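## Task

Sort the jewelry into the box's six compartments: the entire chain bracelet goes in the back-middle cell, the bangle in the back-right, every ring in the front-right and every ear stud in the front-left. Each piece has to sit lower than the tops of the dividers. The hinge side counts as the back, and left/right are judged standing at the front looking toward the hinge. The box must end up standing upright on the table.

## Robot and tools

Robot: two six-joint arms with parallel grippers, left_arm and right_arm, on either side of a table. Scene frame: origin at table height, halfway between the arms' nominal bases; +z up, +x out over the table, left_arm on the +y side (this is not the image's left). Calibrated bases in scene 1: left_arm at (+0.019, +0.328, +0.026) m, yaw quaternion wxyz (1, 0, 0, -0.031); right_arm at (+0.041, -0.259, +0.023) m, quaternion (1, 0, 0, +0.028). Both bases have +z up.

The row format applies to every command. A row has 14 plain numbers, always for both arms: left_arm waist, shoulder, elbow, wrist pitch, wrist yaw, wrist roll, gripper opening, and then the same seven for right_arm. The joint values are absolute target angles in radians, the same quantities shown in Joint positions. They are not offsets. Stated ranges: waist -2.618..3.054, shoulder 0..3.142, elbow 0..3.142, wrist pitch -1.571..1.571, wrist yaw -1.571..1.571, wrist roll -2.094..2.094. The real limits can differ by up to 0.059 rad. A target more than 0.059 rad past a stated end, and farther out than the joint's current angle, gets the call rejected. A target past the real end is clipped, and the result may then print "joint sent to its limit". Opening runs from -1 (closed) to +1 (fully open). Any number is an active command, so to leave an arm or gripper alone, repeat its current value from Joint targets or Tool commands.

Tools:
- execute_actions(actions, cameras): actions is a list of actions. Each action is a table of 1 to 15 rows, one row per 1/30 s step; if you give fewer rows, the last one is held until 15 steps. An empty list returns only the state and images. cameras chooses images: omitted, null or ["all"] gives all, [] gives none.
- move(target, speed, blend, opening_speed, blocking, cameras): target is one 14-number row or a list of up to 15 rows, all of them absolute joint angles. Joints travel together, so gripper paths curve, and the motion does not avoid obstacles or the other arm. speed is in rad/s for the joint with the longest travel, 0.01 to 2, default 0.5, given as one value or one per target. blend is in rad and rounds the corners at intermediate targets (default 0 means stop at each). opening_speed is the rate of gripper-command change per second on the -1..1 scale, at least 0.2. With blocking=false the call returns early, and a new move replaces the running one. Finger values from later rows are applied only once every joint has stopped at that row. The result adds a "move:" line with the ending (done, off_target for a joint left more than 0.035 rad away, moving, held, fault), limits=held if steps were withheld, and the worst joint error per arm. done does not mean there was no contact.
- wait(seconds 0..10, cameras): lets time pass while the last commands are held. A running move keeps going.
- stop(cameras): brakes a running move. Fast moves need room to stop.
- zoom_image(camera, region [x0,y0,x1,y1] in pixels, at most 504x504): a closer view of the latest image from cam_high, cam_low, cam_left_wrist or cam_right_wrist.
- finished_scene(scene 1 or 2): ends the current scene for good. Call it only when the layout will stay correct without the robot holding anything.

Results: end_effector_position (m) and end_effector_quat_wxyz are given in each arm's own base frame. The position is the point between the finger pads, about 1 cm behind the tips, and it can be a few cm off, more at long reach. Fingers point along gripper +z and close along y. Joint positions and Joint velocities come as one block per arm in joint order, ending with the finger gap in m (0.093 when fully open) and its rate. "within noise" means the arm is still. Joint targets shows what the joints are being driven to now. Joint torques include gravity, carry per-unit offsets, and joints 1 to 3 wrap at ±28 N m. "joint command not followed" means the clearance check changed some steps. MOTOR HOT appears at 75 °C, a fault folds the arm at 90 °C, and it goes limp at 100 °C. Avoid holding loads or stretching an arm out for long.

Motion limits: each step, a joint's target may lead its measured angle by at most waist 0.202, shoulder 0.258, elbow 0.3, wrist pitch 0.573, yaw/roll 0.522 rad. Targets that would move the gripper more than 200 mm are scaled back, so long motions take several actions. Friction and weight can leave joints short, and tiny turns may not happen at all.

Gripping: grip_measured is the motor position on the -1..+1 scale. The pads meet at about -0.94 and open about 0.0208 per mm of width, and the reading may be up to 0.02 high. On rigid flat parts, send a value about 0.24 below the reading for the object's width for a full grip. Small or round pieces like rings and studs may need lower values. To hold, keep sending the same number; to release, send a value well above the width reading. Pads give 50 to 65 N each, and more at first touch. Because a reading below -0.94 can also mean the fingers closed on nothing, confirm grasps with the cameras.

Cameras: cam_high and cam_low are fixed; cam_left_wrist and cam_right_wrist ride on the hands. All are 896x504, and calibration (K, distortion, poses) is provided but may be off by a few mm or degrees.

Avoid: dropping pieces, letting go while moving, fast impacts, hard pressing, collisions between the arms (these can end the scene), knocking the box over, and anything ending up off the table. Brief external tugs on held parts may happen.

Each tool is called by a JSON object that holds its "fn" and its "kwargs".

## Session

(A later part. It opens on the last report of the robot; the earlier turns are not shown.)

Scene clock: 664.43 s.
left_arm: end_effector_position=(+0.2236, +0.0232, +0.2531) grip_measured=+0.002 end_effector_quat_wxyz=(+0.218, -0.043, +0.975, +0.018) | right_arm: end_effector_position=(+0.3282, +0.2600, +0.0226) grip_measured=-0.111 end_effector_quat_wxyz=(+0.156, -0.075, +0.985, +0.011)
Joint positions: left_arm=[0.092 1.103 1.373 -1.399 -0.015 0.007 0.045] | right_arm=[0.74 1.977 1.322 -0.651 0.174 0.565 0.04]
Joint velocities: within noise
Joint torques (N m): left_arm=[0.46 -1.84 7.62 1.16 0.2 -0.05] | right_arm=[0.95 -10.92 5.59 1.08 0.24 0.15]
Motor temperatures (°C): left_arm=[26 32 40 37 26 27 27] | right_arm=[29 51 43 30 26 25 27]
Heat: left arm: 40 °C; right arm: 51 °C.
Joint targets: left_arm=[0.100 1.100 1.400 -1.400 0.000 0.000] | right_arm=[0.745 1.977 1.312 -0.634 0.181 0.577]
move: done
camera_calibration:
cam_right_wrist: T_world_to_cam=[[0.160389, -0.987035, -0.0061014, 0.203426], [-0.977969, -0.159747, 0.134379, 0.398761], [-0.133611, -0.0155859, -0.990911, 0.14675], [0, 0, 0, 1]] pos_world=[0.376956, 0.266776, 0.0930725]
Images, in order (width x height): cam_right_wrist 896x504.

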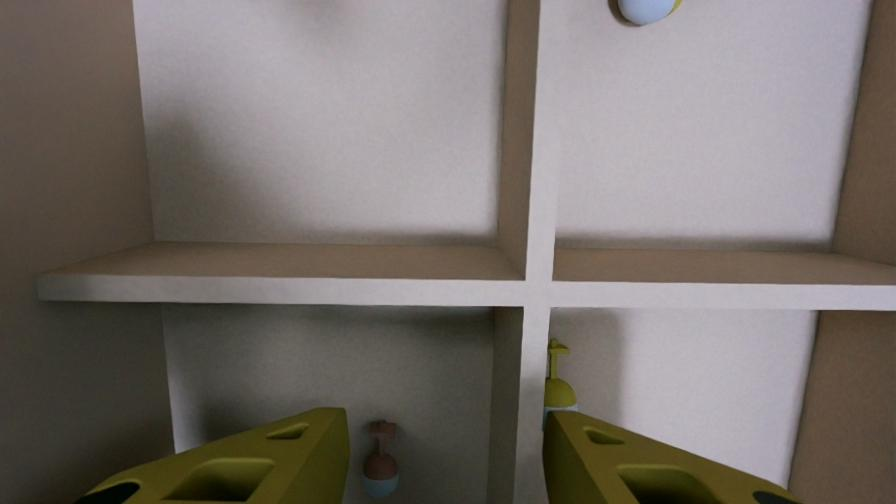

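{"fn": "move", "kwargs": {"target": [[0.1,1.1,1.4,-1.4,0,0,0,0.753,1.985,1.309,-0.634,0.181,0.577,-0.108],[0.1,1.1,1.4,-1.4,0,0,0,0.753,2.003,1.275,-0.577,0.181,0.577,-0.108]], "speed": 0.1, "cameras": ["cam_right_wrist"]}}

Scene clock: 675.73 s.
left_arm: end_effector_position=(+0.2236, +0.0232, +0.2531) grip_measured=+0.002 end_effector_quat_wxyz=(+0.218, -0.043, +0.975, +0.018) | right_arm: end_effector_position=(+0.3265, +0.2626, +0.0135) grip_measured=-0.110 end_effector_quat_wxyz=(+0.162, -0.077, +0.984, +0.015)
Joint positions: left_arm=[0.092 1.103 1.373 -1.399 -0.015 0.007 0.045] | right_arm=[0.748 1.983 1.286 -0.596 0.176 0.566 0.04]
Joint velocities: within noise
Joint torques (N m): left_arm=[0.46 -1.85 7.62 1.16 0.2 -0.06] | right_arm=[0.95 -8.99 5.31 1.14 0.23 0.16]
Motor temperatures (°C): left_arm=[26 32 40 37 26 27 27] | right_arm=[29 51 42 30 26 25 27]
Heat: left arm: 40 °C; right arm: 51 °C.
Joint targets: left_arm=[0.100 1.100 1.400 -1.400 0.000 0.000] | right_arm=[0.753 2.003 1.275 -0.577 0.181 0.577]
move: done
camera_calibration:
cam_right_wrist: T_world_to_cam=[[0.166826, -0.985905, -0.0126515, 0.203855], [-0.978402, -0.167117, 0.121657, 0.400973], [-0.122057, -0.00791726, -0.992492, 0.13182], [0, 0, 0, 1]] pos_world=[0.374394, 0.269035, 0.0846282]
Images, in order (width x height): cam_right_wrist 896x504.

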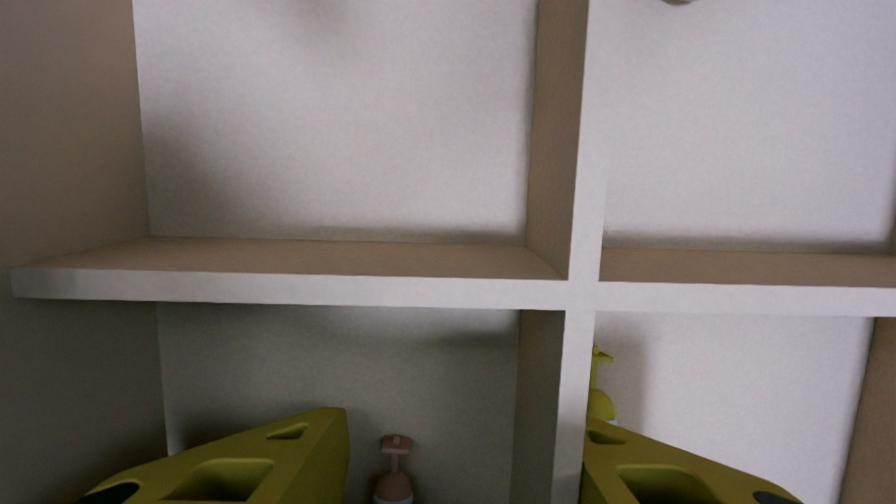

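{"fn": "move", "kwargs": {"target": [0.1,1.1,1.4,-1.4,0,0,0,0.706,1.977,1.236,-0.565,0.181,0.547,-0.108], "speed": 0.05, "cameras": ["cam_right_wrist"]}}

Scene clock: 687.77 s.
left_arm: end_effector_position=(+0.2236, +0.0232, +0.2531) grip_measured=+0.002 end_effector_quat_wxyz=(+0.218, -0.043, +0.975, +0.018) | right_arm: end_effector_position=(+0.3333, +0.2552, +0.0095) grip_measured=-0.110 end_effector_quat_wxyz=(+0.169, -0.068, +0.983, +0.019)
Joint positions: left_arm=[0.092 1.103 1.373 -1.399 -0.015 0.007 0.045] | right_arm=[0.723 1.981 1.26 -0.554 0.174 0.559 0.04]
Joint velocities: within noise
Joint torques (N m): left_arm=[0.47 -1.85 7.61 1.16 0.21 -0.06] | right_arm=[-0.96 -11.21 4.04 0.88 0.24 -0.06]
Motor temperatures (°C): left_arm=[26 32 40 37 26 27 27] | right_arm=[29 51 42 31 26 25 27]
Heat: left arm: 40 °C; right arm: 51 °C.
Joint targets: left_arm=[0.100 1.100 1.400 -1.400 0.000 0.000] | right_arm=[0.706 1.977 1.236 -0.565 0.181 0.547]
move: done
camera_calibration:
cam_right_wrist: T_world_to_cam=[[0.149239, -0.988558, -0.0219279, 0.202074], [-0.982636, -0.150744, 0.108175, 0.404258], [-0.110243, 0.00540317, -0.99389, 0.121218], [0, 0, 0, 1]] pos_world=[0.380445, 0.260046, 0.0811773]
Images, in order (width x height): cam_right_wrist 896x504.

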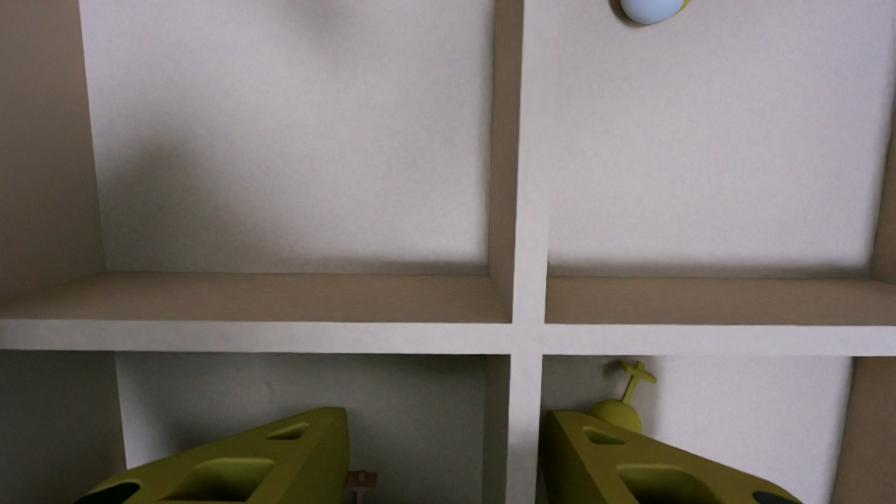

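{"fn": "move", "kwargs": {"target": [0.1,1.1,1.4,-1.4,0,0,0,0.685,1.970,1.240,-0.575,0.181,0.530,-0.108], "speed": 0.08, "cameras": ["cam_right_wrist","cam_high"]}}

Scene clock: 697.87 s.
left_arm: end_effector_position=(+0.2236, +0.0232, +0.2531) grip_measured=+0.002 end_effector_quat_wxyz=(+0.218, -0.043, +0.975, +0.018) | right_arm: end_effector_position=(+0.3388, +0.2476, +0.0093) grip_measured=-0.110 end_effector_quat_wxyz=(+0.168, -0.063, +0.984, +0.018)
Joint positions: left_arm=[0.092 1.103 1.373 -1.399 -0.015 0.007 0.045] | right_arm=[0.699 1.98 1.259 -0.553 0.169 0.545 0.04]
Joint velocities: within noise
Joint torques (N m): left_arm=[0.46 -1.84 7.61 1.16 0.2 -0.05] | right_arm=[-0.73 -11.78 4.59 0.75 0.28 -0.07]
Motor temperatures (°C): left_arm=[26 32 40 37 26 27 27] | right_arm=[29 54 42 31 26 25 27]
Heat: left arm: 40 °C; right arm: 54 °C.
Joint targets: left_arm=[0.100 1.100 1.400 -1.400 0.000 0.000] | right_arm=[0.685 1.970 1.240 -0.575 0.181 0.530]
move: done
camera_calibration:
cam_right_wrist: T_world_to_cam=[[0.140159, -0.989913, -0.0206819, 0.197093], [-0.983811, -0.14159, 0.109856, 0.406619], [-0.111676, 0.0049498, -0.993732, 0.122281], [0, 0, 0, 1]] pos_world=[0.386068, 0.252073, 0.080921]
Images, in order (width x height): cam_high 896x504, cam_right_wrist 896x504.

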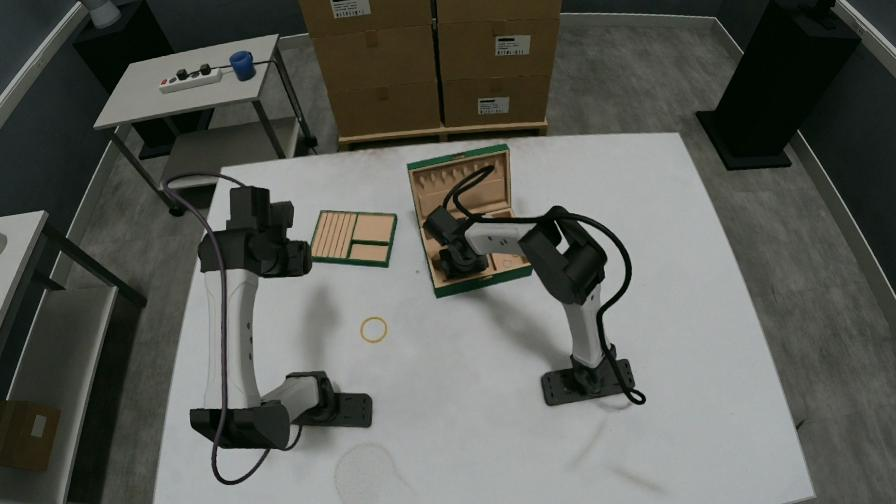

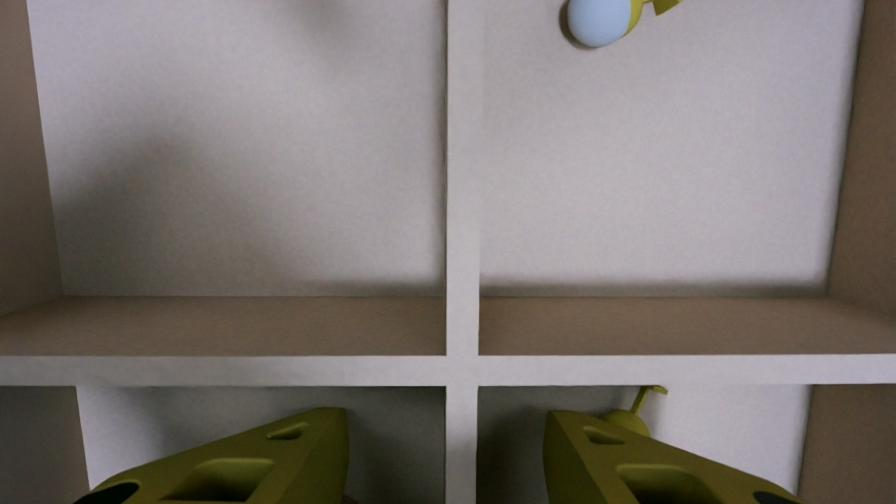

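{"fn": "move", "kwargs": {"target": [[0.1,1.1,1.4,-1.4,0,0,0,0.695,1.90,1.40,-0.765,0.181,0.535,-0.108],[0.1,1.1,1.4,-1.4,0,0,0,0.65,1.80,1.41,-0.88,0.16,0.48,-0.4]], "speed": 0.4, "blend": [0.03,0], "cameras": ["cam_right_wrist"]}}

Scene clock: 709.43 s.
left_arm: end_effector_position=(+0.2236, +0.0232, +0.2531) grip_measured=+0.002 end_effector_quat_wxyz=(+0.218, -0.043, +0.975, +0.018) | right_arm: end_effector_position=(+0.3354, +0.2202, +0.0918) grip_measured=-0.398 end_effector_quat_wxyz=(+0.164, -0.067, +0.984, +0.006)
Joint positions: left_arm=[0.092 1.103 1.373 -1.399 -0.015 0.007 0.045] | right_arm=[0.652 1.82 1.393 -0.859 0.169 0.492 0.026]
Joint velocities: within noise
Joint torques (N m): left_arm=[0.47 -1.85 7.61 1.16 0.2 -0.06] | right_arm=[0.32 -11.82 8.59 0.76 0.07 -0.06]
Motor temperatures (°C): left_arm=[26 32 41 37 26 27 27] | right_arm=[29 56 42 30 26 25 27]
Heat: left arm: 41 °C; right arm: 56 °C.
Joint targets: left_arm=[0.100 1.100 1.400 -1.400 0.000 0.000] | right_arm=[0.650 1.800 1.410 -0.880 0.160 0.480]
move: done
camera_calibration:
cam_right_wrist: T_world_to_cam=[[0.142875, -0.989737, 0.00279926, 0.169096], [-0.982586, -0.141502, 0.120423, 0.388912], [-0.118791, -0.0199559, -0.992719, 0.211831], [0, 0, 0, 1]] pos_world=[0.383143, 0.22662, 0.162981]
Images, in order (width x height): cam_right_wrist 896x504.

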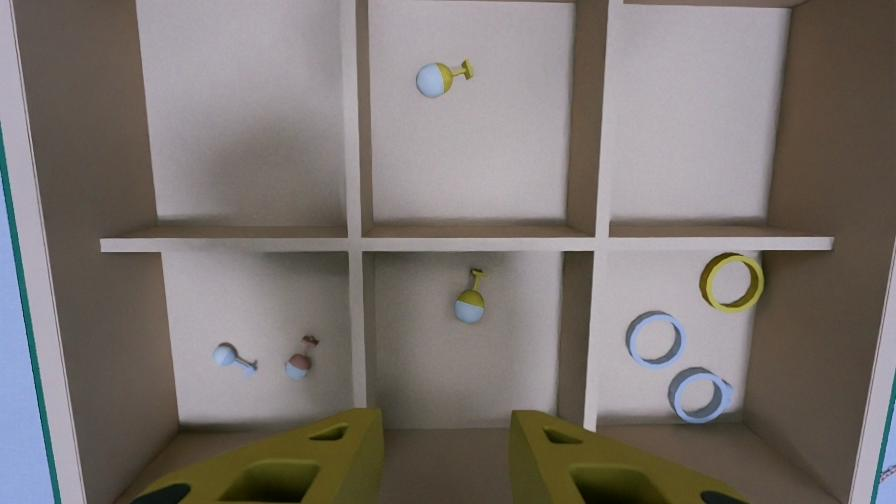

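{"fn": "move", "kwargs": {"target": [0.1,1.1,1.4,-1.4,0,0,0,0.549,1.908,1.28,-0.67,0.012,0.43,-0.67], "speed": 0.3, "cameras": ["cam_right_wrist"]}}

Scene clock: 753.37 s.
left_arm: end_effector_position=(+0.2236, +0.0232, +0.2531) grip_measured=+0.002 end_effector_quat_wxyz=(+0.218, -0.043, +0.975, +0.018) | right_arm: end_effector_position=(+0.3473, +0.2097, +0.0404) grip_measured=-0.668 end_effector_quat_wxyz=(+0.127, -0.053, +0.989, +0.056)
Joint positions: left_arm=[0.092 1.103 1.373 -1.399 -0.015 0.007 0.045] | right_arm=[0.552 1.894 1.288 -0.687 0.022 0.442 0.013]
Joint velocities: within noise
Joint torques (N m): left_arm=[0.46 -1.85 7.64 1.16 0.21 -0.05] | right_arm=[0.16 -9.01 5.9 1.15 -0.01 -0.11]
Motor temperatures (°C): left_arm=[26 32 41 37 26 27 27] | right_arm=[29 55 46 30 26 25 27]
Heat: left arm: 41 °C; right arm: 55 °C.
Joint targets: left_arm=[0.100 1.100 1.400 -1.400 0.000 0.000] | right_arm=[0.549 1.908 1.280 -0.670 0.012 0.430]
move: done
camera_calibration:
cam_right_wrist: T_world_to_cam=[[0.128015, -0.986053, -0.106361, 0.165944], [-0.97158, -0.146215, 0.186153, 0.399863], [-0.199109, 0.0795081, -0.976747, 0.168341], [0, 0, 0, 1]] pos_world=[0.400774, 0.208711, 0.10764]
Images, in order (width x height): cam_right_wrist 896x504.

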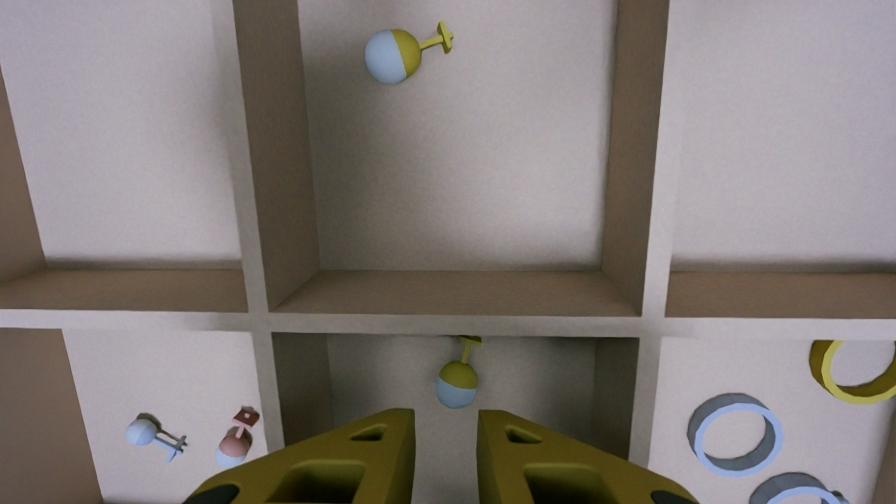

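{"fn": "move", "kwargs": {"target": [0.1,1.1,1.4,-1.4,0,0,0,0.585,1.951,1.283,-0.663,0.088,0.417,-0.67], "speed": 0.2, "cameras": ["cam_right_wrist"]}}

Scene clock: 772.23 s.
left_arm: end_effector_position=(+0.2236, +0.0232, +0.2531) grip_measured=+0.002 end_effector_quat_wxyz=(+0.218, -0.043, +0.975, +0.018) | right_arm: end_effector_position=(+0.3453, +0.2103, +0.0260) grip_measured=-0.668 end_effector_quat_wxyz=(+0.126, -0.070, +0.989, +0.025)
Joint positions: left_arm=[0.092 1.103 1.373 -1.399 -0.015 0.007 0.045] | right_arm=[0.58 1.934 1.288 -0.68 0.079 0.429 0.013]
Joint velocities: within noise
Joint torques (N m): left_arm=[0.47 -1.85 7.62 1.16 0.21 -0.06] | right_arm=[0.94 -8.88 6.02 1.06 0.16 -0.07]
Motor temperatures (°C): left_arm=[26 32 41 37 26 27 27] | right_arm=[29 53 44 31 26 25 27]
Heat: left arm: 41 °C; right arm: 53 °C.
Joint targets: left_arm=[0.100 1.100 1.400 -1.400 0.000 0.000] | right_arm=[0.585 1.951 1.283 -0.663 0.088 0.417]
move: done
camera_calibration:
cam_right_wrist: T_world_to_cam=[[0.153159, -0.987412, -0.0395065, 0.155049], [-0.968415, -0.157932, 0.192952, 0.40189], [-0.196762, 0.00870645, -0.980413, 0.168062], [0, 0, 0, 1]] pos_world=[0.398517, 0.215105, 0.0933507]
Images, in order (width x height): cam_right_wrist 896x504.

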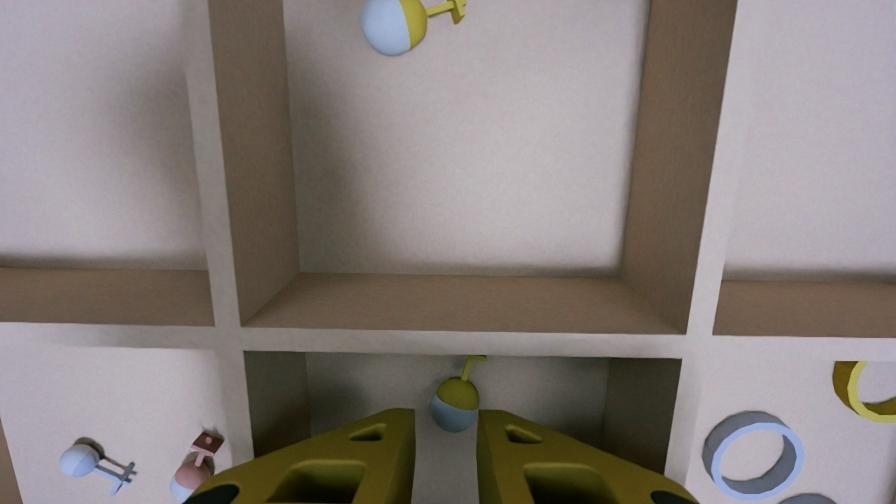

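{"fn": "move", "kwargs": {"target": [[0.1,1.1,1.4,-1.4,0,0,0,0.571,1.951,1.283,-0.663,0.088,0.417,-0.67],[0.1,1.1,1.4,-1.4,0,0,0,0.571,1.980,1.243,-0.600,0.088,0.417,-0.67],[0.1,1.1,1.4,-1.4,0,0,0,0.571,1.980,1.243,-0.600,0.088,0.417,-1]], "speed": 0.1, "opening_speed": 0.5, "cameras": ["cam_right_wrist"]}}

Scene clock: 783.93 s.
left_arm: end_effector_position=(+0.2236, +0.0232, +0.2531) grip_measured=+0.002 end_effector_quat_wxyz=(+0.218, -0.043, +0.975, +0.018) | right_arm: end_effector_position=(+0.3463, +0.2095, +0.0091) grip_measured=-0.874 end_effector_quat_wxyz=(+0.127, -0.069, +0.989, +0.024)
Joint positions: left_arm=[0.092 1.103 1.373 -1.399 -0.015 0.007 0.045] | right_arm=[0.578 1.962 1.253 -0.616 0.08 0.429 0.003]
Joint velocities: within noise
Joint torques (N m): left_arm=[0.46 -1.85 7.62 1.16 0.2 -0.05] | right_arm=[-0.08 -8.87 5.37 1.05 0.18 -0.07]
Motor temperatures (°C): left_arm=[26 32 41 37 26 27 27] | right_arm=[29 52 43 31 26 25 27]
Heat: left arm: 41 °C; right arm: 52 °C.
Joint targets: left_arm=[0.100 1.100 1.400 -1.400 0.000 0.000] | right_arm=[0.571 1.980 1.243 -0.600 0.088 0.417]
move: done
camera_calibration:
cam_right_wrist: T_world_to_cam=[[0.15105, -0.987761, -0.0388721, 0.154321], [-0.969065, -0.155727, 0.191473, 0.405723], [-0.195183, 0.00874748, -0.980728, 0.151115], [0, 0, 0, 1]] pos_world=[0.399357, 0.214292, 0.0765162]
Images, in order (width x height): cam_right_wrist 896x504.

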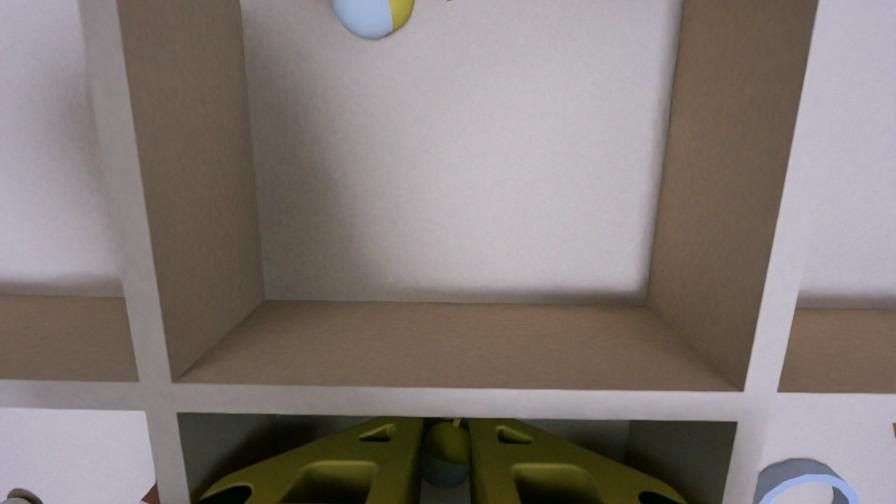

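{"fn": "move", "kwargs": {"target": [[0.1,1.1,1.4,-1.4,0,0,0,0.575,1.920,1.310,-0.700,0.085,0.420,-1],[0.1,1.1,1.4,-1.4,0,0,0,0.58,1.860,1.500,-0.955,0.085,0.420,-1],[0.1,1.1,1.4,-1.4,0,0,0,0.77,2.05,1.755,-1.065,0.149,0.618,-1],[0.1,1.1,1.4,-1.4,0,0,0,0.77,2.118,1.511,-0.766,0.149,0.618,-1]], "speed": [0.2,0.4,0.5,0.4], "blend": [0.02,0.05,0.05,0], "cameras": ["cam_right_wrist"]}}

Scene clock: 811.17 s.
left_arm: end_effector_position=(+0.2236, +0.0232, +0.2531) grip_measured=+0.002 end_effector_quat_wxyz=(+0.218, -0.043, +0.975, +0.018) | right_arm: end_effector_position=(+0.3305, +0.2878, +0.0195) grip_measured=-0.891 end_effector_quat_wxyz=(+0.119, -0.075, +0.990, +0.006)
Joint positions: left_arm=[0.092 1.103 1.373 -1.399 -0.015 0.007 0.045] | right_arm=[0.771 2.103 1.518 -0.793 0.143 0.606 0.002]
Joint velocities: within noise
Joint torques (N m): left_arm=[0.46 -1.87 7.62 1.16 0.2 -0.05] | right_arm=[0.38 -10.69 5.82 1.05 0.24 0.18]
Motor temperatures (°C): left_arm=[26 32 41 37 26 27 27] | right_arm=[29 52 43 31 26 25 28]
Heat: left arm: 41 °C; right arm: 52 °C.
Joint targets: left_arm=[0.100 1.100 1.400 -1.400 0.000 0.000] | right_arm=[0.770 2.118 1.511 -0.766 0.149 0.618]
move: done
camera_calibration:
cam_right_wrist: T_world_to_cam=[[0.159089, -0.987261, -0.00253338, 0.230886], [-0.965454, -0.156111, 0.208635, 0.399175], [-0.206373, -0.0307457, -0.97799, 0.172601], [0, 0, 0, 1]] pos_world=[0.384274, 0.295567, 0.0861053]
Images, in order (width x height): cam_right_wrist 896x504.

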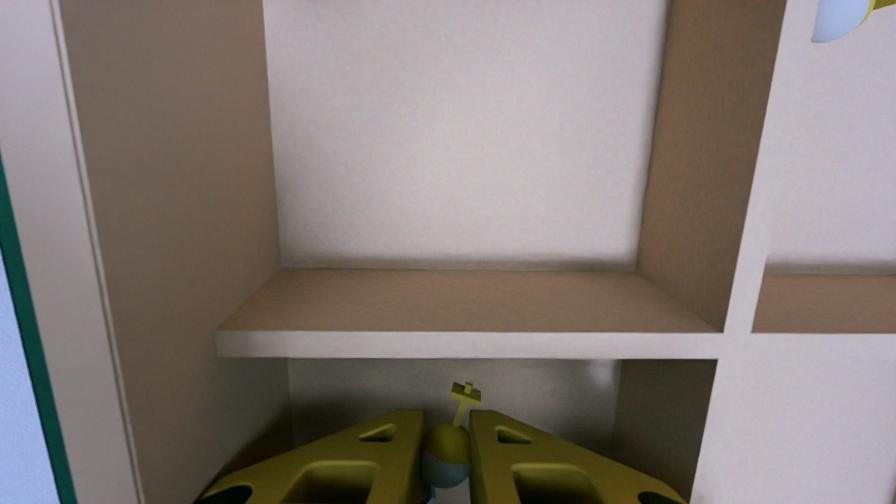

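{"fn": "move", "kwargs": {"target": [[0.1,1.1,1.4,-1.4,0,0,0,0.77,2.118,1.511,-0.766,0.149,0.618,-0.55],[0.1,1.1,1.4,-1.4,0,0,0,0.77,2.04,1.76,-1.075,0.149,0.618,-0.55],[0.1,1.1,1.4,-1.4,0,0,0,0.63,1.93,1.62,-1.20,0,0.5,-0.55]], "speed": 0.5, "blend": [0,0.05,0], "opening_speed": 0.7, "cameras": ["cam_right_wrist"]}}

Scene clock: 821.80 s.
left_arm: end_effector_position=(+0.2236, +0.0232, +0.2531) grip_measured=+0.002 end_effector_quat_wxyz=(+0.218, -0.043, +0.975, +0.018) | right_arm: end_effector_position=(+0.3147, +0.2237, +0.0939) grip_measured=-0.552 end_effector_quat_wxyz=(+0.029, -0.054, +0.998, +0.013)
Joint positions: left_arm=[0.092 1.103 1.373 -1.399 -0.015 0.007 0.045] | right_arm=[0.622 1.958 1.63 -1.18 0.01 0.513 0.019]
Joint velocities: within noise
Joint torques (N m): left_arm=[0.46 -1.85 7.62 1.16 0.2 -0.05] | right_arm=[1.16 -13.52 5.68 0.26 -0.06 -0.05]
Motor temperatures (°C): left_arm=[26 32 41 37 26 27 27] | right_arm=[29 55 42 31 26 25 28]
Heat: left arm: 41 °C; right arm: 55 °C.
Joint targets: left_arm=[0.100 1.100 1.400 -1.400 0.000 0.000] | right_arm=[0.630 1.930 1.620 -1.200 0.000 0.500]
move: done
camera_calibration:
cam_right_wrist: T_world_to_cam=[[0.116636, -0.992659, -0.0320027, 0.187606], [-0.917199, -0.120018, 0.379922, 0.319124], [-0.380974, -0.0149599, -0.924465, 0.286533], [0, 0, 0, 1]] pos_world=[0.379981, 0.228816, 0.149651]
Images, in order (width x height): cam_right_wrist 896x504.

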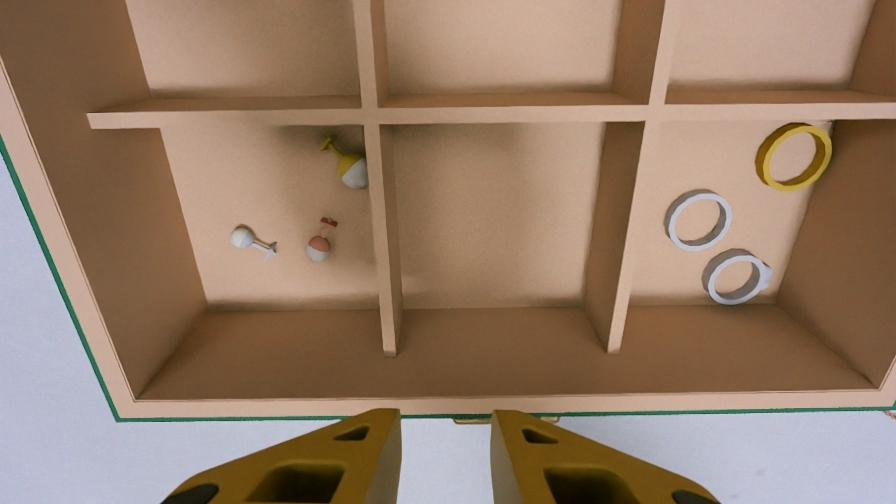

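{"fn": "move", "kwargs": {"target": [0.1,1.1,1.4,-1.4,0,0,0,0.547,2.154,1.728,-0.87,0.109,1.955,-0.586], "speed": 0.7, "cameras": ["cam_right_wrist","cam_high"]}}

Scene clock: 971.80 s.
left_arm: end_effector_position=(+0.2236, +0.0232, +0.2531) grip_measured=+0.002 end_effector_quat_wxyz=(+0.218, -0.043, +0.975, +0.018) | right_arm: end_effector_position=(+0.4091, +0.2322, +0.0563) grip_measured=-0.584 end_effector_quat_wxyz=(+0.088, +0.639, +0.757, +0.105)
Joint positions: left_arm=[0.092 1.103 1.373 -1.399 -0.015 0.007 0.045] | right_arm=[0.552 2.134 1.707 -0.887 0.101 1.942 0.017]
Joint velocities: within noise
Joint torques (N m): left_arm=[0.47 -1.87 7.62 1.16 0.2 -0.06] | right_arm=[0.02 -10.76 8.81 1 0.23 0.18]
Motor temperatures (°C): left_arm=[26 31 41 37 26 27 27] | right_arm=[29 72 41 29 26 25 27]
Heat: left arm: 41 °C; right arm: 72 °C.
Joint targets: left_arm=[0.100 1.100 1.400 -1.400 0.000 0.000] | right_arm=[0.547 2.154 1.728 -0.870 0.109 1.955]
move: done
camera_calibration:
cam_right_wrist: T_world_to_cam=[[-0.944817, -0.16668, -0.282025, 0.440417], [-0.277142, 0.865715, 0.416809, -0.0718785], [0.17468, 0.471969, -0.864137, -0.0559367], [0, 0, 0, 1]] pos_world=[0.405964, 0.162035, 0.105831]
Images, in order (width x height): cam_high 896x504, cam_right_wrist 896x504.

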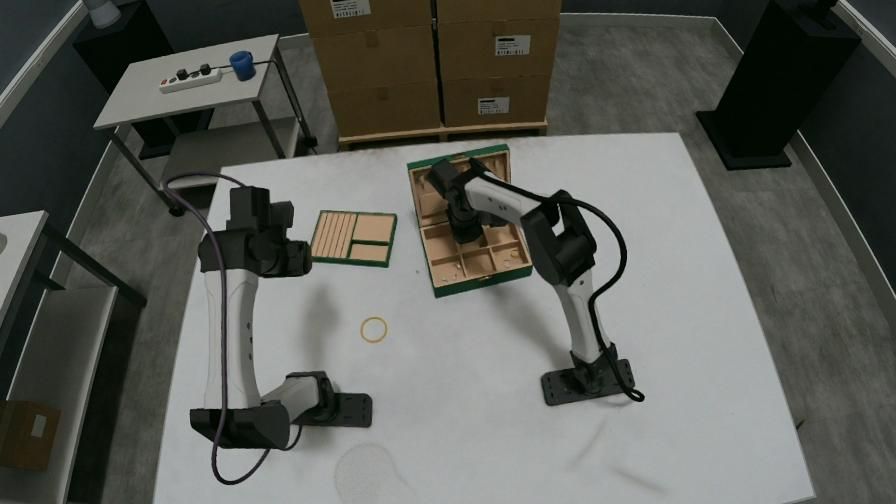

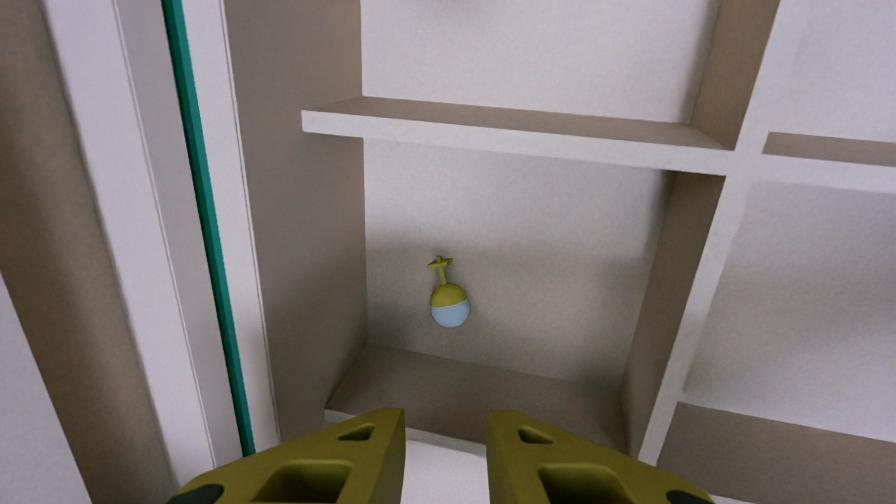

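{"fn": "move", "kwargs": {"target": [0.1,1.1,1.4,-1.4,0,0,0,0.54,1.15,1.6,-1.2,0.1,1.9,-0.586], "speed": 0.8, "cameras": []}}

Scene clock: 980.27 s.
left_arm: end_effector_position=(+0.2236, +0.0232, +0.2531) grip_measured=+0.002 end_effector_quat_wxyz=(+0.218, -0.043, +0.975, +0.018) | right_arm: end_effector_position=(+0.2526, +0.1337, +0.3601) grip_measured=-0.584 end_effector_quat_wxyz=(+0.183, +0.589, +0.691, +0.377)
Joint positions: left_arm=[0.092 1.103 1.373 -1.399 -0.015 0.007 0.045] | right_arm=[0.547 1.143 1.61 -1.177 0.102 1.912 0.017]
Joint velocities: within noise
Joint torques (N m): left_arm=[0.47 -1.84 7.62 1.16 0.2 -0.06] | right_arm=[-0.06 -1.81 5.52 1.67 0.1 -0.11]
Motor temperatures (°C): left_arm=[26 31 41 37 26 27 27] | right_arm=[29 69 42 29 26 25 27]
Heat: left arm: 41 °C; right arm: 69 °C.
Joint targets: left_arm=[0.100 1.100 1.400 -1.400 0.000 0.000] | right_arm=[0.540 1.150 1.600 -1.200 0.100 1.900]
move: done
No camera images: "cameras" was empty.

{"fn": "move", "kwargs": {"target": [[0.1,1.1,1.4,-1.4,0,0,0,0.535,2.196,1.85,-0.975,0.11,1.970,-0.67],[0.1,1.1,1.4,-1.4,0,0,0,0.535,2.220,1.755,-0.865,0.11,1.970,-0.67]], "speed": [0.8,0.3], "cameras": ["cam_right_wrist"]}}

Scene clock: 1015.87 s.
left_arm: end_effector_position=(+0.2236, +0.0232, +0.2531) grip_measured=+0.002 end_effector_quat_wxyz=(+0.218, -0.043, +0.975, +0.018) | right_arm: end_effector_position=(+0.4224, +0.2341, +0.0429) grip_measured=-0.667 end_effector_quat_wxyz=(+0.087, +0.649, +0.749, +0.102)
Joint positions: left_arm=[0.092 1.103 1.373 -1.399 -0.015 0.007 0.045] | right_arm=[0.542 2.202 1.763 -0.883 0.102 1.958 0.013]
Joint velocities: within noise
Joint torques (N m): left_arm=[0.46 -1.85 7.61 1.16 0.2 -0.05] | right_arm=[-0.08 -11.51 5.98 0.96 0.23 0.15]
Motor temperatures (°C): left_arm=[26 31 42 37 26 27 27] | right_arm=[29 55 41 32 26 25 27]
Heat: left arm: 42 °C; right arm: 55 °C.
Joint targets: left_arm=[0.100 1.100 1.400 -1.400 0.000 0.000] | right_arm=[0.535 2.220 1.755 -0.865 0.110 1.970]
move: done
camera_calibration:
cam_right_wrist: T_world_to_cam=[[-0.950644, -0.142217, -0.275773, 0.44599], [-0.251746, 0.873075, 0.41757, -0.076655], [0.181385, 0.466385, -0.865785, -0.0722644], [0, 0, 0, 1]] pos_world=[0.417788, 0.164056, 0.0924356]
Images, in order (width x height): cam_right_wrist 896x504.

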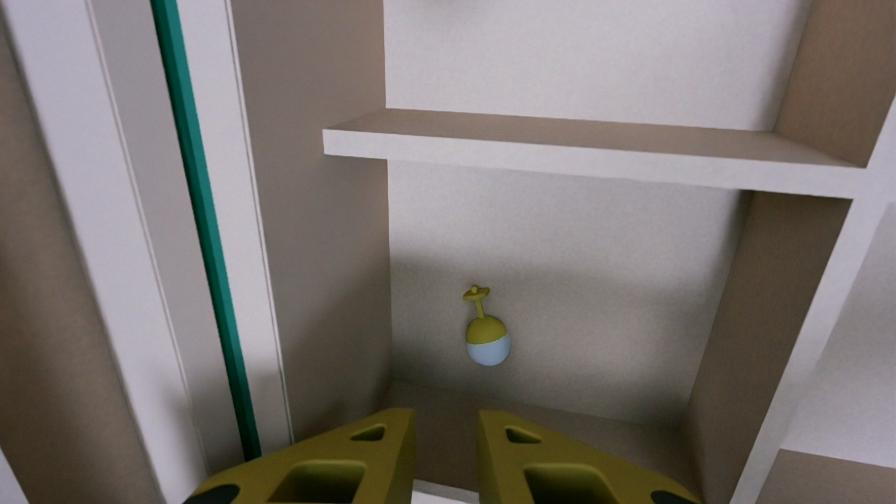

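{"fn": "move", "kwargs": {"target": [[0.1,1.1,1.4,-1.4,0,0,0,0.532,2.257,1.677,-0.753,0.11,1.970,-0.67],[0.1,1.1,1.4,-1.4,0,0,0,0.532,2.257,1.677,-0.753,0.11,1.970,-1]], "speed": 0.15, "opening_speed": 0.5, "cameras": ["cam_right_wrist"]}}

Scene clock: 1029.73 s.
left_arm: end_effector_position=(+0.2236, +0.0232, +0.2531) grip_measured=+0.002 end_effector_quat_wxyz=(+0.218, -0.043, +0.975, +0.018) | right_arm: end_effector_position=(+0.4276, +0.2342, +0.0198) grip_measured=-0.973 end_effector_quat_wxyz=(+0.095, +0.652, +0.744, +0.113)
Joint positions: left_arm=[0.092 1.103 1.373 -1.399 -0.015 0.007 0.045] | right_arm=[0.539 2.22 1.692 -0.767 0.111 1.963 0]
Joint velocities: within noise
Joint torques (N m): left_arm=[0.46 -1.85 7.62 1.16 0.2 -0.05] | right_arm=[-0.14 -9.78 5.26 0.99 0.13 0.11]
Motor temperatures (°C): left_arm=[26 31 42 37 26 27 27] | right_arm=[29 56 41 31 26 25 27]
Heat: left arm: 42 °C; right arm: 56 °C.
Joint targets: left_arm=[0.100 1.100 1.400 -1.400 0.000 0.000] | right_arm=[0.532 2.257 1.677 -0.753 0.110 1.970]
move: off_target (right_arm); target 2's new numbers were sent with right_arm's wrist pitch 0.041 rad from that target; right_arm: the shoulder is farthest, 0.037 rad from its target
camera_calibration:
cam_right_wrist: T_world_to_cam=[[-0.944206, -0.130789, -0.302275, 0.439693], [-0.254427, 0.872448, 0.417254, -0.0644692], [0.209147, 0.47088, -0.857047, -0.106256], [0, 0, 0, 1]] pos_world=[0.420981, 0.163787, 0.0687418]
Images, in order (width x height): cam_right_wrist 896x504.

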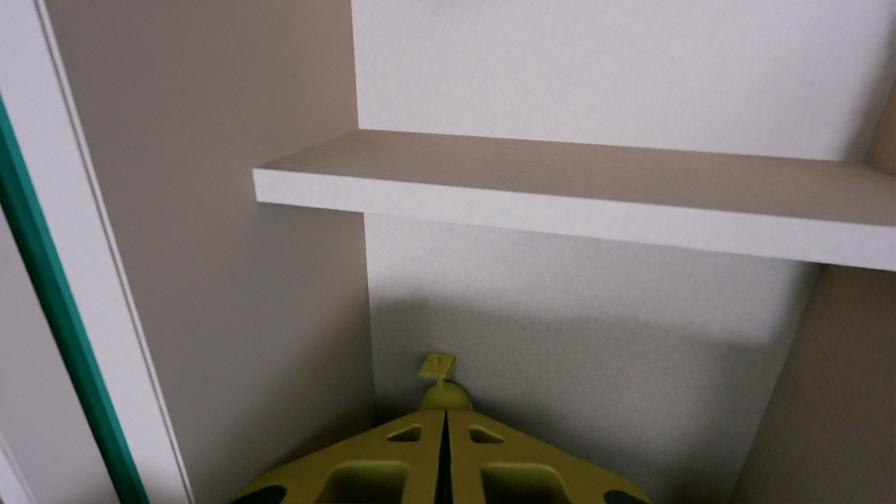

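{"fn": "move", "kwargs": {"target": [0.1,1.1,1.4,-1.4,0,0,0,0.535,2.19,1.755,-0.878,0.11,1.970,-0.62], "speed": 0.2, "cameras": ["cam_right_wrist"]}}

Scene clock: 1049.13 s.
left_arm: end_effector_position=(+0.2236, +0.0232, +0.2531) grip_measured=+0.002 end_effector_quat_wxyz=(+0.218, -0.043, +0.975, +0.018) | right_arm: end_effector_position=(+0.4200, +0.2310, +0.0274) grip_measured=-0.622 end_effector_quat_wxyz=(+0.085, +0.653, +0.747, +0.092)
Joint positions: left_arm=[0.092 1.103 1.373 -1.399 -0.015 0.007 0.045] | right_arm=[0.54 2.22 1.735 -0.857 0.105 1.963 0.015]
Joint velocities: within noise
Joint torques (N m): left_arm=[0.47 -1.85 7.62 1.16 0.21 -0.05] | right_arm=[0.06 -16.12 8.57 0.54 0.19 0.11]
Motor temperatures (°C): left_arm=[26 31 42 37 26 27 27] | right_arm=[29 57 41 30 26 25 27]
Heat: left arm: 42 °C; right arm: 57 °C.
Joint targets: left_arm=[0.100 1.100 1.400 -1.400 0.000 0.000] | right_arm=[0.535 2.190 1.755 -0.878 0.110 1.970]
move: done
camera_calibration:
cam_right_wrist: T_world_to_cam=[[-0.956177, -0.137988, -0.258235, 0.439848], [-0.238025, 0.879947, 0.411142, -0.0752511], [0.170501, 0.454591, -0.874229, -0.0762535], [0, 0, 0, 1]] pos_world=[0.415662, 0.161575, 0.0778603]
Images, in order (width x height): cam_right_wrist 896x504.

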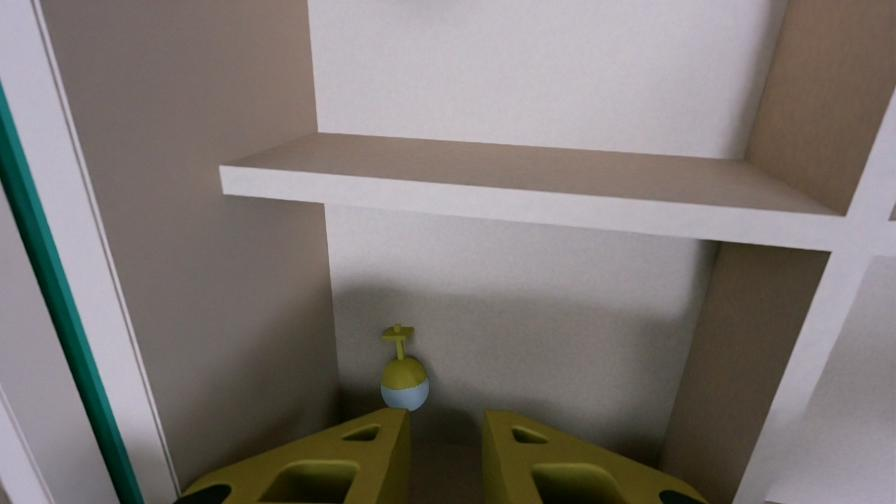

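{"fn": "move", "kwargs": {"target": [[0.1,1.1,1.4,-1.4,0,0,0,0.54,2.17,1.85,-0.98,0.11,1.970,-0.65],[0.1,1.1,1.4,-1.4,0,0,0,0.563,2.065,1.567,-0.625,0.195,1.945,-0.65],[0.1,1.1,1.4,-1.4,0,0,0,0.563,2.104,1.498,-0.531,0.195,1.945,-0.65]], "speed": [0.4,0.5,0.2], "blend": [0.03,0.03,0], "cameras": ["cam_right_wrist"]}}

Scene clock: 1107.60 s.
left_arm: end_effector_position=(+0.2236, +0.0232, +0.2531) grip_measured=+0.002 end_effector_quat_wxyz=(+0.218, -0.043, +0.975, +0.018) | right_arm: end_effector_position=(+0.4300, +0.2312, +0.0336) grip_measured=-0.648 end_effector_quat_wxyz=(+0.150, +0.642, +0.733, +0.167)
Joint positions: left_arm=[0.092 1.103 1.373 -1.399 -0.015 0.007 0.045] | right_arm=[0.557 2.104 1.508 -0.559 0.187 1.957 0.014]
Joint velocities: within noise
Joint torques (N m): left_arm=[0.47 -1.85 7.61 1.16 0.2 -0.05] | right_arm=[0.96 -12.44 5.89 1.41 0.28 -0.09]
Motor temperatures (°C): left_arm=[26 31 42 37 26 27 27] | right_arm=[29 75 46 30 26 25 27]
Heat: left arm: 42 °C; right arm: 75 °C. Fold the right arm in close to its base, or ease its load, before you think long.
Joint targets: left_arm=[0.100 1.100 1.400 -1.400 0.000 0.000] | right_arm=[0.563 2.104 1.498 -0.531 0.195 1.945]
MOTOR HOT: the shoulder of the right arm reports 75 °C; the controller's stop level is 90 °C. To cool a motor, set the load down, stop pushing, or move to a pose that needs little force.
move: done
camera_calibration:
cam_right_wrist: T_world_to_cam=[[-0.885938, -0.125343, -0.446546, 0.424227], [-0.315195, 0.869009, 0.381414, -0.0388922], [0.340245, 0.478658, -0.809395, -0.153268], [0, 0, 0, 1]] pos_world=[0.415728, 0.160334, 0.0802164]
Images, in order (width x height): cam_right_wrist 896x504.

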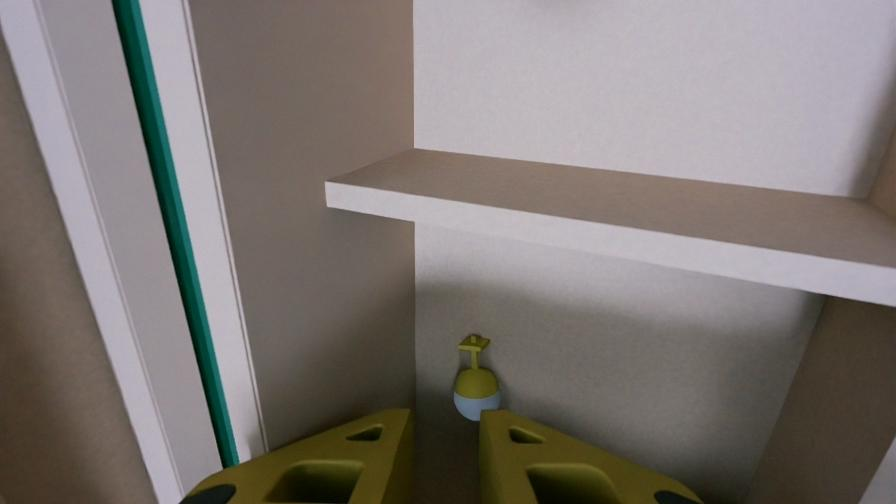

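{"fn": "move", "kwargs": {"target": [[0.1,1.1,1.4,-1.4,0,0,0,0.575,2.110,1.525,-0.525,0.197,1.950,-0.65],[0.1,1.1,1.4,-1.4,0,0,0,0.575,2.160,1.469,-0.430,0.197,1.950,-0.65],[0.1,1.1,1.4,-1.4,0,0,0,0.575,2.160,1.469,-0.430,0.197,1.950,-1]], "speed": 0.2, "opening_speed": 0.6, "cameras": ["cam_right_wrist"]}}

Scene clock: 1130.97 s.
left_arm: end_effector_position=(+0.2236, +0.0232, +0.2531) grip_measured=+0.002 end_effector_quat_wxyz=(+0.218, -0.043, +0.975, +0.018) | right_arm: end_effector_position=(+0.4379, +0.2399, +0.0234) grip_measured=-0.973 end_effector_quat_wxyz=(+0.167, +0.636, +0.730, +0.186)
Joint positions: left_arm=[0.092 1.103 1.373 -1.399 -0.015 0.007 0.045] | right_arm=[0.573 2.131 1.483 -0.461 0.213 1.956 0]
Joint velocities: within noise
Joint torques (N m): left_arm=[0.46 -1.85 7.62 1.16 0.21 -0.05] | right_arm=[0.7 -9.87 5.48 1.52 0.05 -0.04]
Motor temperatures (°C): left_arm=[26 31 42 37 26 27 27] | right_arm=[29 75 43 31 26 25 27]
Heat: left arm: 42 °C; right arm: 75 °C. Fold the right arm in close to its base, or ease its load, before you think long.
Joint targets: left_arm=[0.100 1.100 1.400 -1.400 0.000 0.000] | right_arm=[0.575 2.160 1.469 -0.430 0.197 1.950]
MOTOR HOT: still on. The shoulder of the right arm reports 75 °C.
move: done; target 3's new numbers were sent with right_arm's wrist pitch 0.047 rad from that target
camera_calibration:
cam_right_wrist: T_world_to_cam=[[-0.860806, -0.127801, -0.492626, 0.418379], [-0.339162, 0.865743, 0.368047, -0.0284997], [0.37945, 0.483897, -0.788582, -0.187381], [0, 0, 0, 1]] pos_world=[0.421579, 0.168816, 0.068828]
Images, in order (width x height): cam_right_wrist 896x504.

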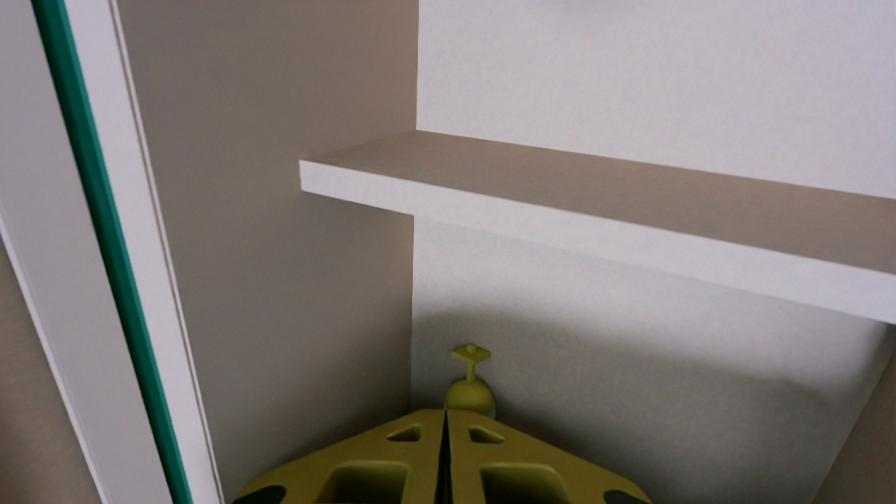

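{"fn": "move", "kwargs": {"target": [[0.1,1.1,1.4,-1.4,0,0,0,0.555,2.07,1.62,-0.70,0.15,1.950,-0.9],[0.1,1.1,1.4,-1.4,0,0,0,0.54,1.15,1.6,-1.2,0.1,1.9,-0.7]], "speed": [0.4,0.9], "blend": [0.05,0], "cameras": ["cam_right_wrist","cam_low"]}}

Scene clock: 1167.93 s.
left_arm: end_effector_position=(+0.2236, +0.0232, +0.2531) grip_measured=+0.002 end_effector_quat_wxyz=(+0.218, -0.043, +0.975, +0.018) | right_arm: end_effector_position=(+0.2532, +0.1325, +0.3547) grip_measured=-0.702 end_effector_quat_wxyz=(+0.184, +0.592, +0.692, +0.369)
Joint positions: left_arm=[0.092 1.103 1.373 -1.399 -0.015 0.007 0.045] | right_arm=[0.546 1.143 1.595 -1.177 0.109 1.912 0.011]
Joint velocities: within noise
Joint torques (N m): left_arm=[0.46 -1.85 7.62 1.16 0.2 -0.05] | right_arm=[-0.08 -1.87 6.94 1.61 0.02 -0.11]
Motor temperatures (°C): left_arm=[26 31 42 37 26 27 27] | right_arm=[29 68 42 33 26 25 27]
Heat: left arm: 42 °C; right arm: 68 °C.
Joint targets: left_arm=[0.100 1.100 1.400 -1.400 0.000 0.000] | right_arm=[0.540 1.150 1.600 -1.200 0.100 1.900]
MOTOR HOT: cleared for the motors of the right arm.
move: done
camera_calibration:
cam_right_wrist: T_world_to_cam=[[-0.67455, -0.0298136, -0.737627, 0.435684], [-0.516695, 0.732713, 0.442896, -0.0840292], [0.527265, 0.679884, -0.509657, 0.0336232], [0, 0, 0, 1]] pos_world=[0.232745, 0.0516987, 0.375724]
Images, in order (width x height): cam_low 896x504, cam_right_wrist 896x504.

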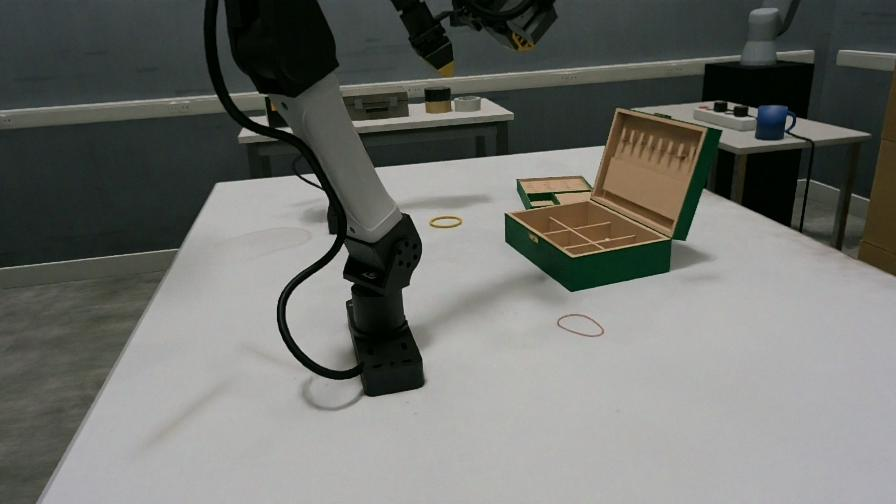

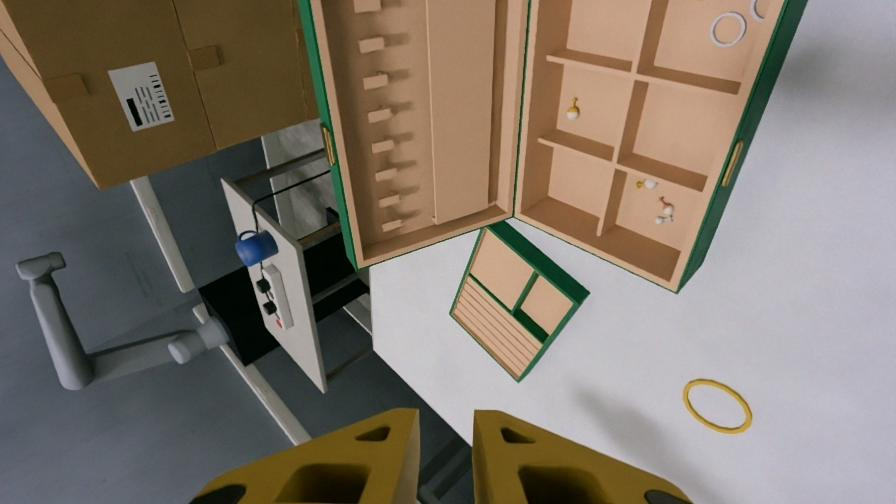

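{"fn": "zoom_image", "kwargs": {"camera": "cam_right_wrist", "region": [500, 0, 780, 260]}}

Scaled by 1.800 from the camera's 896x504 image, which has a finer 1280x720 frame.

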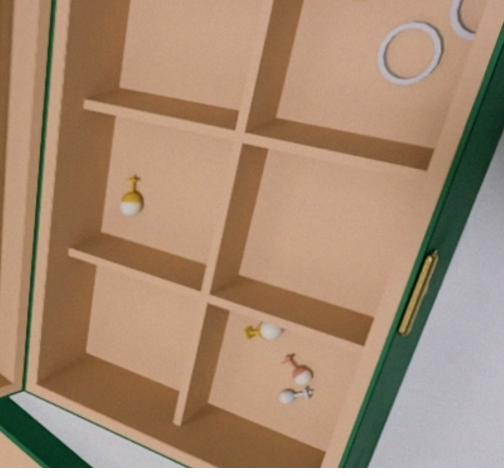

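{"fn": "move", "kwargs": {"target": [[0.1,1.1,1.4,-1.4,0,0,0,0.56,2.0,1.60,-0.60,0.23,1.93,-0.73],[0.1,1.1,1.4,-1.4,0,0,0,0.576,2.06,1.418,-0.405,0.233,1.955,-0.73]], "speed": [0.9,0.4], "blend": [0.05,0], "cameras": ["cam_right_wrist"]}}

Scene clock: 1302.90 s.
left_arm: end_effector_position=(+0.2236, +0.0232, +0.2531) grip_measured=+0.002 end_effector_quat_wxyz=(+0.218, -0.043, +0.975, +0.018) | right_arm: end_effector_position=(+0.4366, +0.2354, +0.0475) grip_measured=-0.727 end_effector_quat_wxyz=(+0.183, +0.631, +0.724, +0.212)
Joint positions: left_arm=[0.092 1.103 1.373 -1.399 -0.015 0.007 0.045] | right_arm=[0.57 2.048 1.424 -0.421 0.225 1.943 0.01]
Joint velocities: within noise
Joint torques (N m): left_arm=[0.46 -1.85 7.62 1.16 0.2 -0.05] | right_arm=[0.99 -10.89 6.38 1.46 0.29 0.13]
Motor temperatures (°C): left_arm=[26 31 42 37 26 27 27] | right_arm=[29 49 44 36 26 25 27]
Heat: left arm: 42 °C; right arm: 49 °C.
Joint targets: left_arm=[0.100 1.100 1.400 -1.400 0.000 0.000] | right_arm=[0.576 2.060 1.418 -0.405 0.233 1.955]
move: done
camera_calibration:
cam_right_wrist: T_world_to_cam=[[-0.828885, -0.120886, -0.546202, 0.415604], [-0.364264, 0.85765, 0.362971, -0.0207861], [0.424572, 0.499823, -0.754928, -0.19067], [0, 0, 0, 1]] pos_world=[0.417869, 0.163369, 0.0906061]
Images, in order (width x height): cam_right_wrist 896x504.

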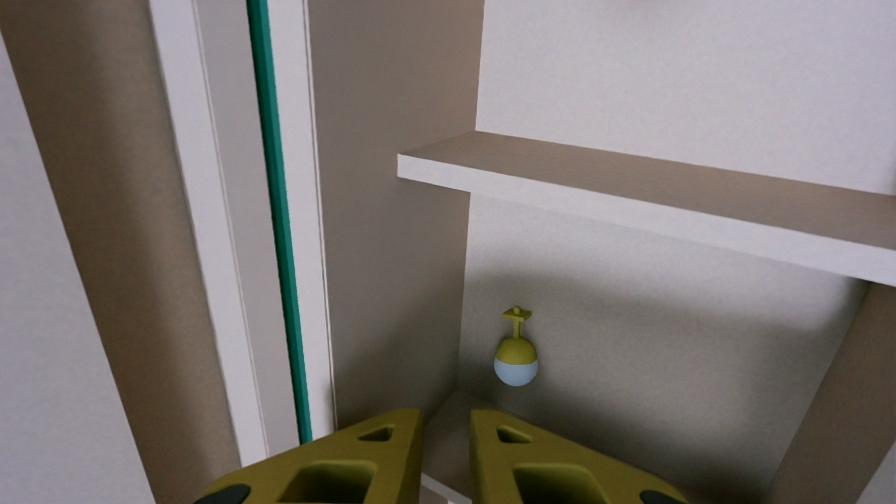

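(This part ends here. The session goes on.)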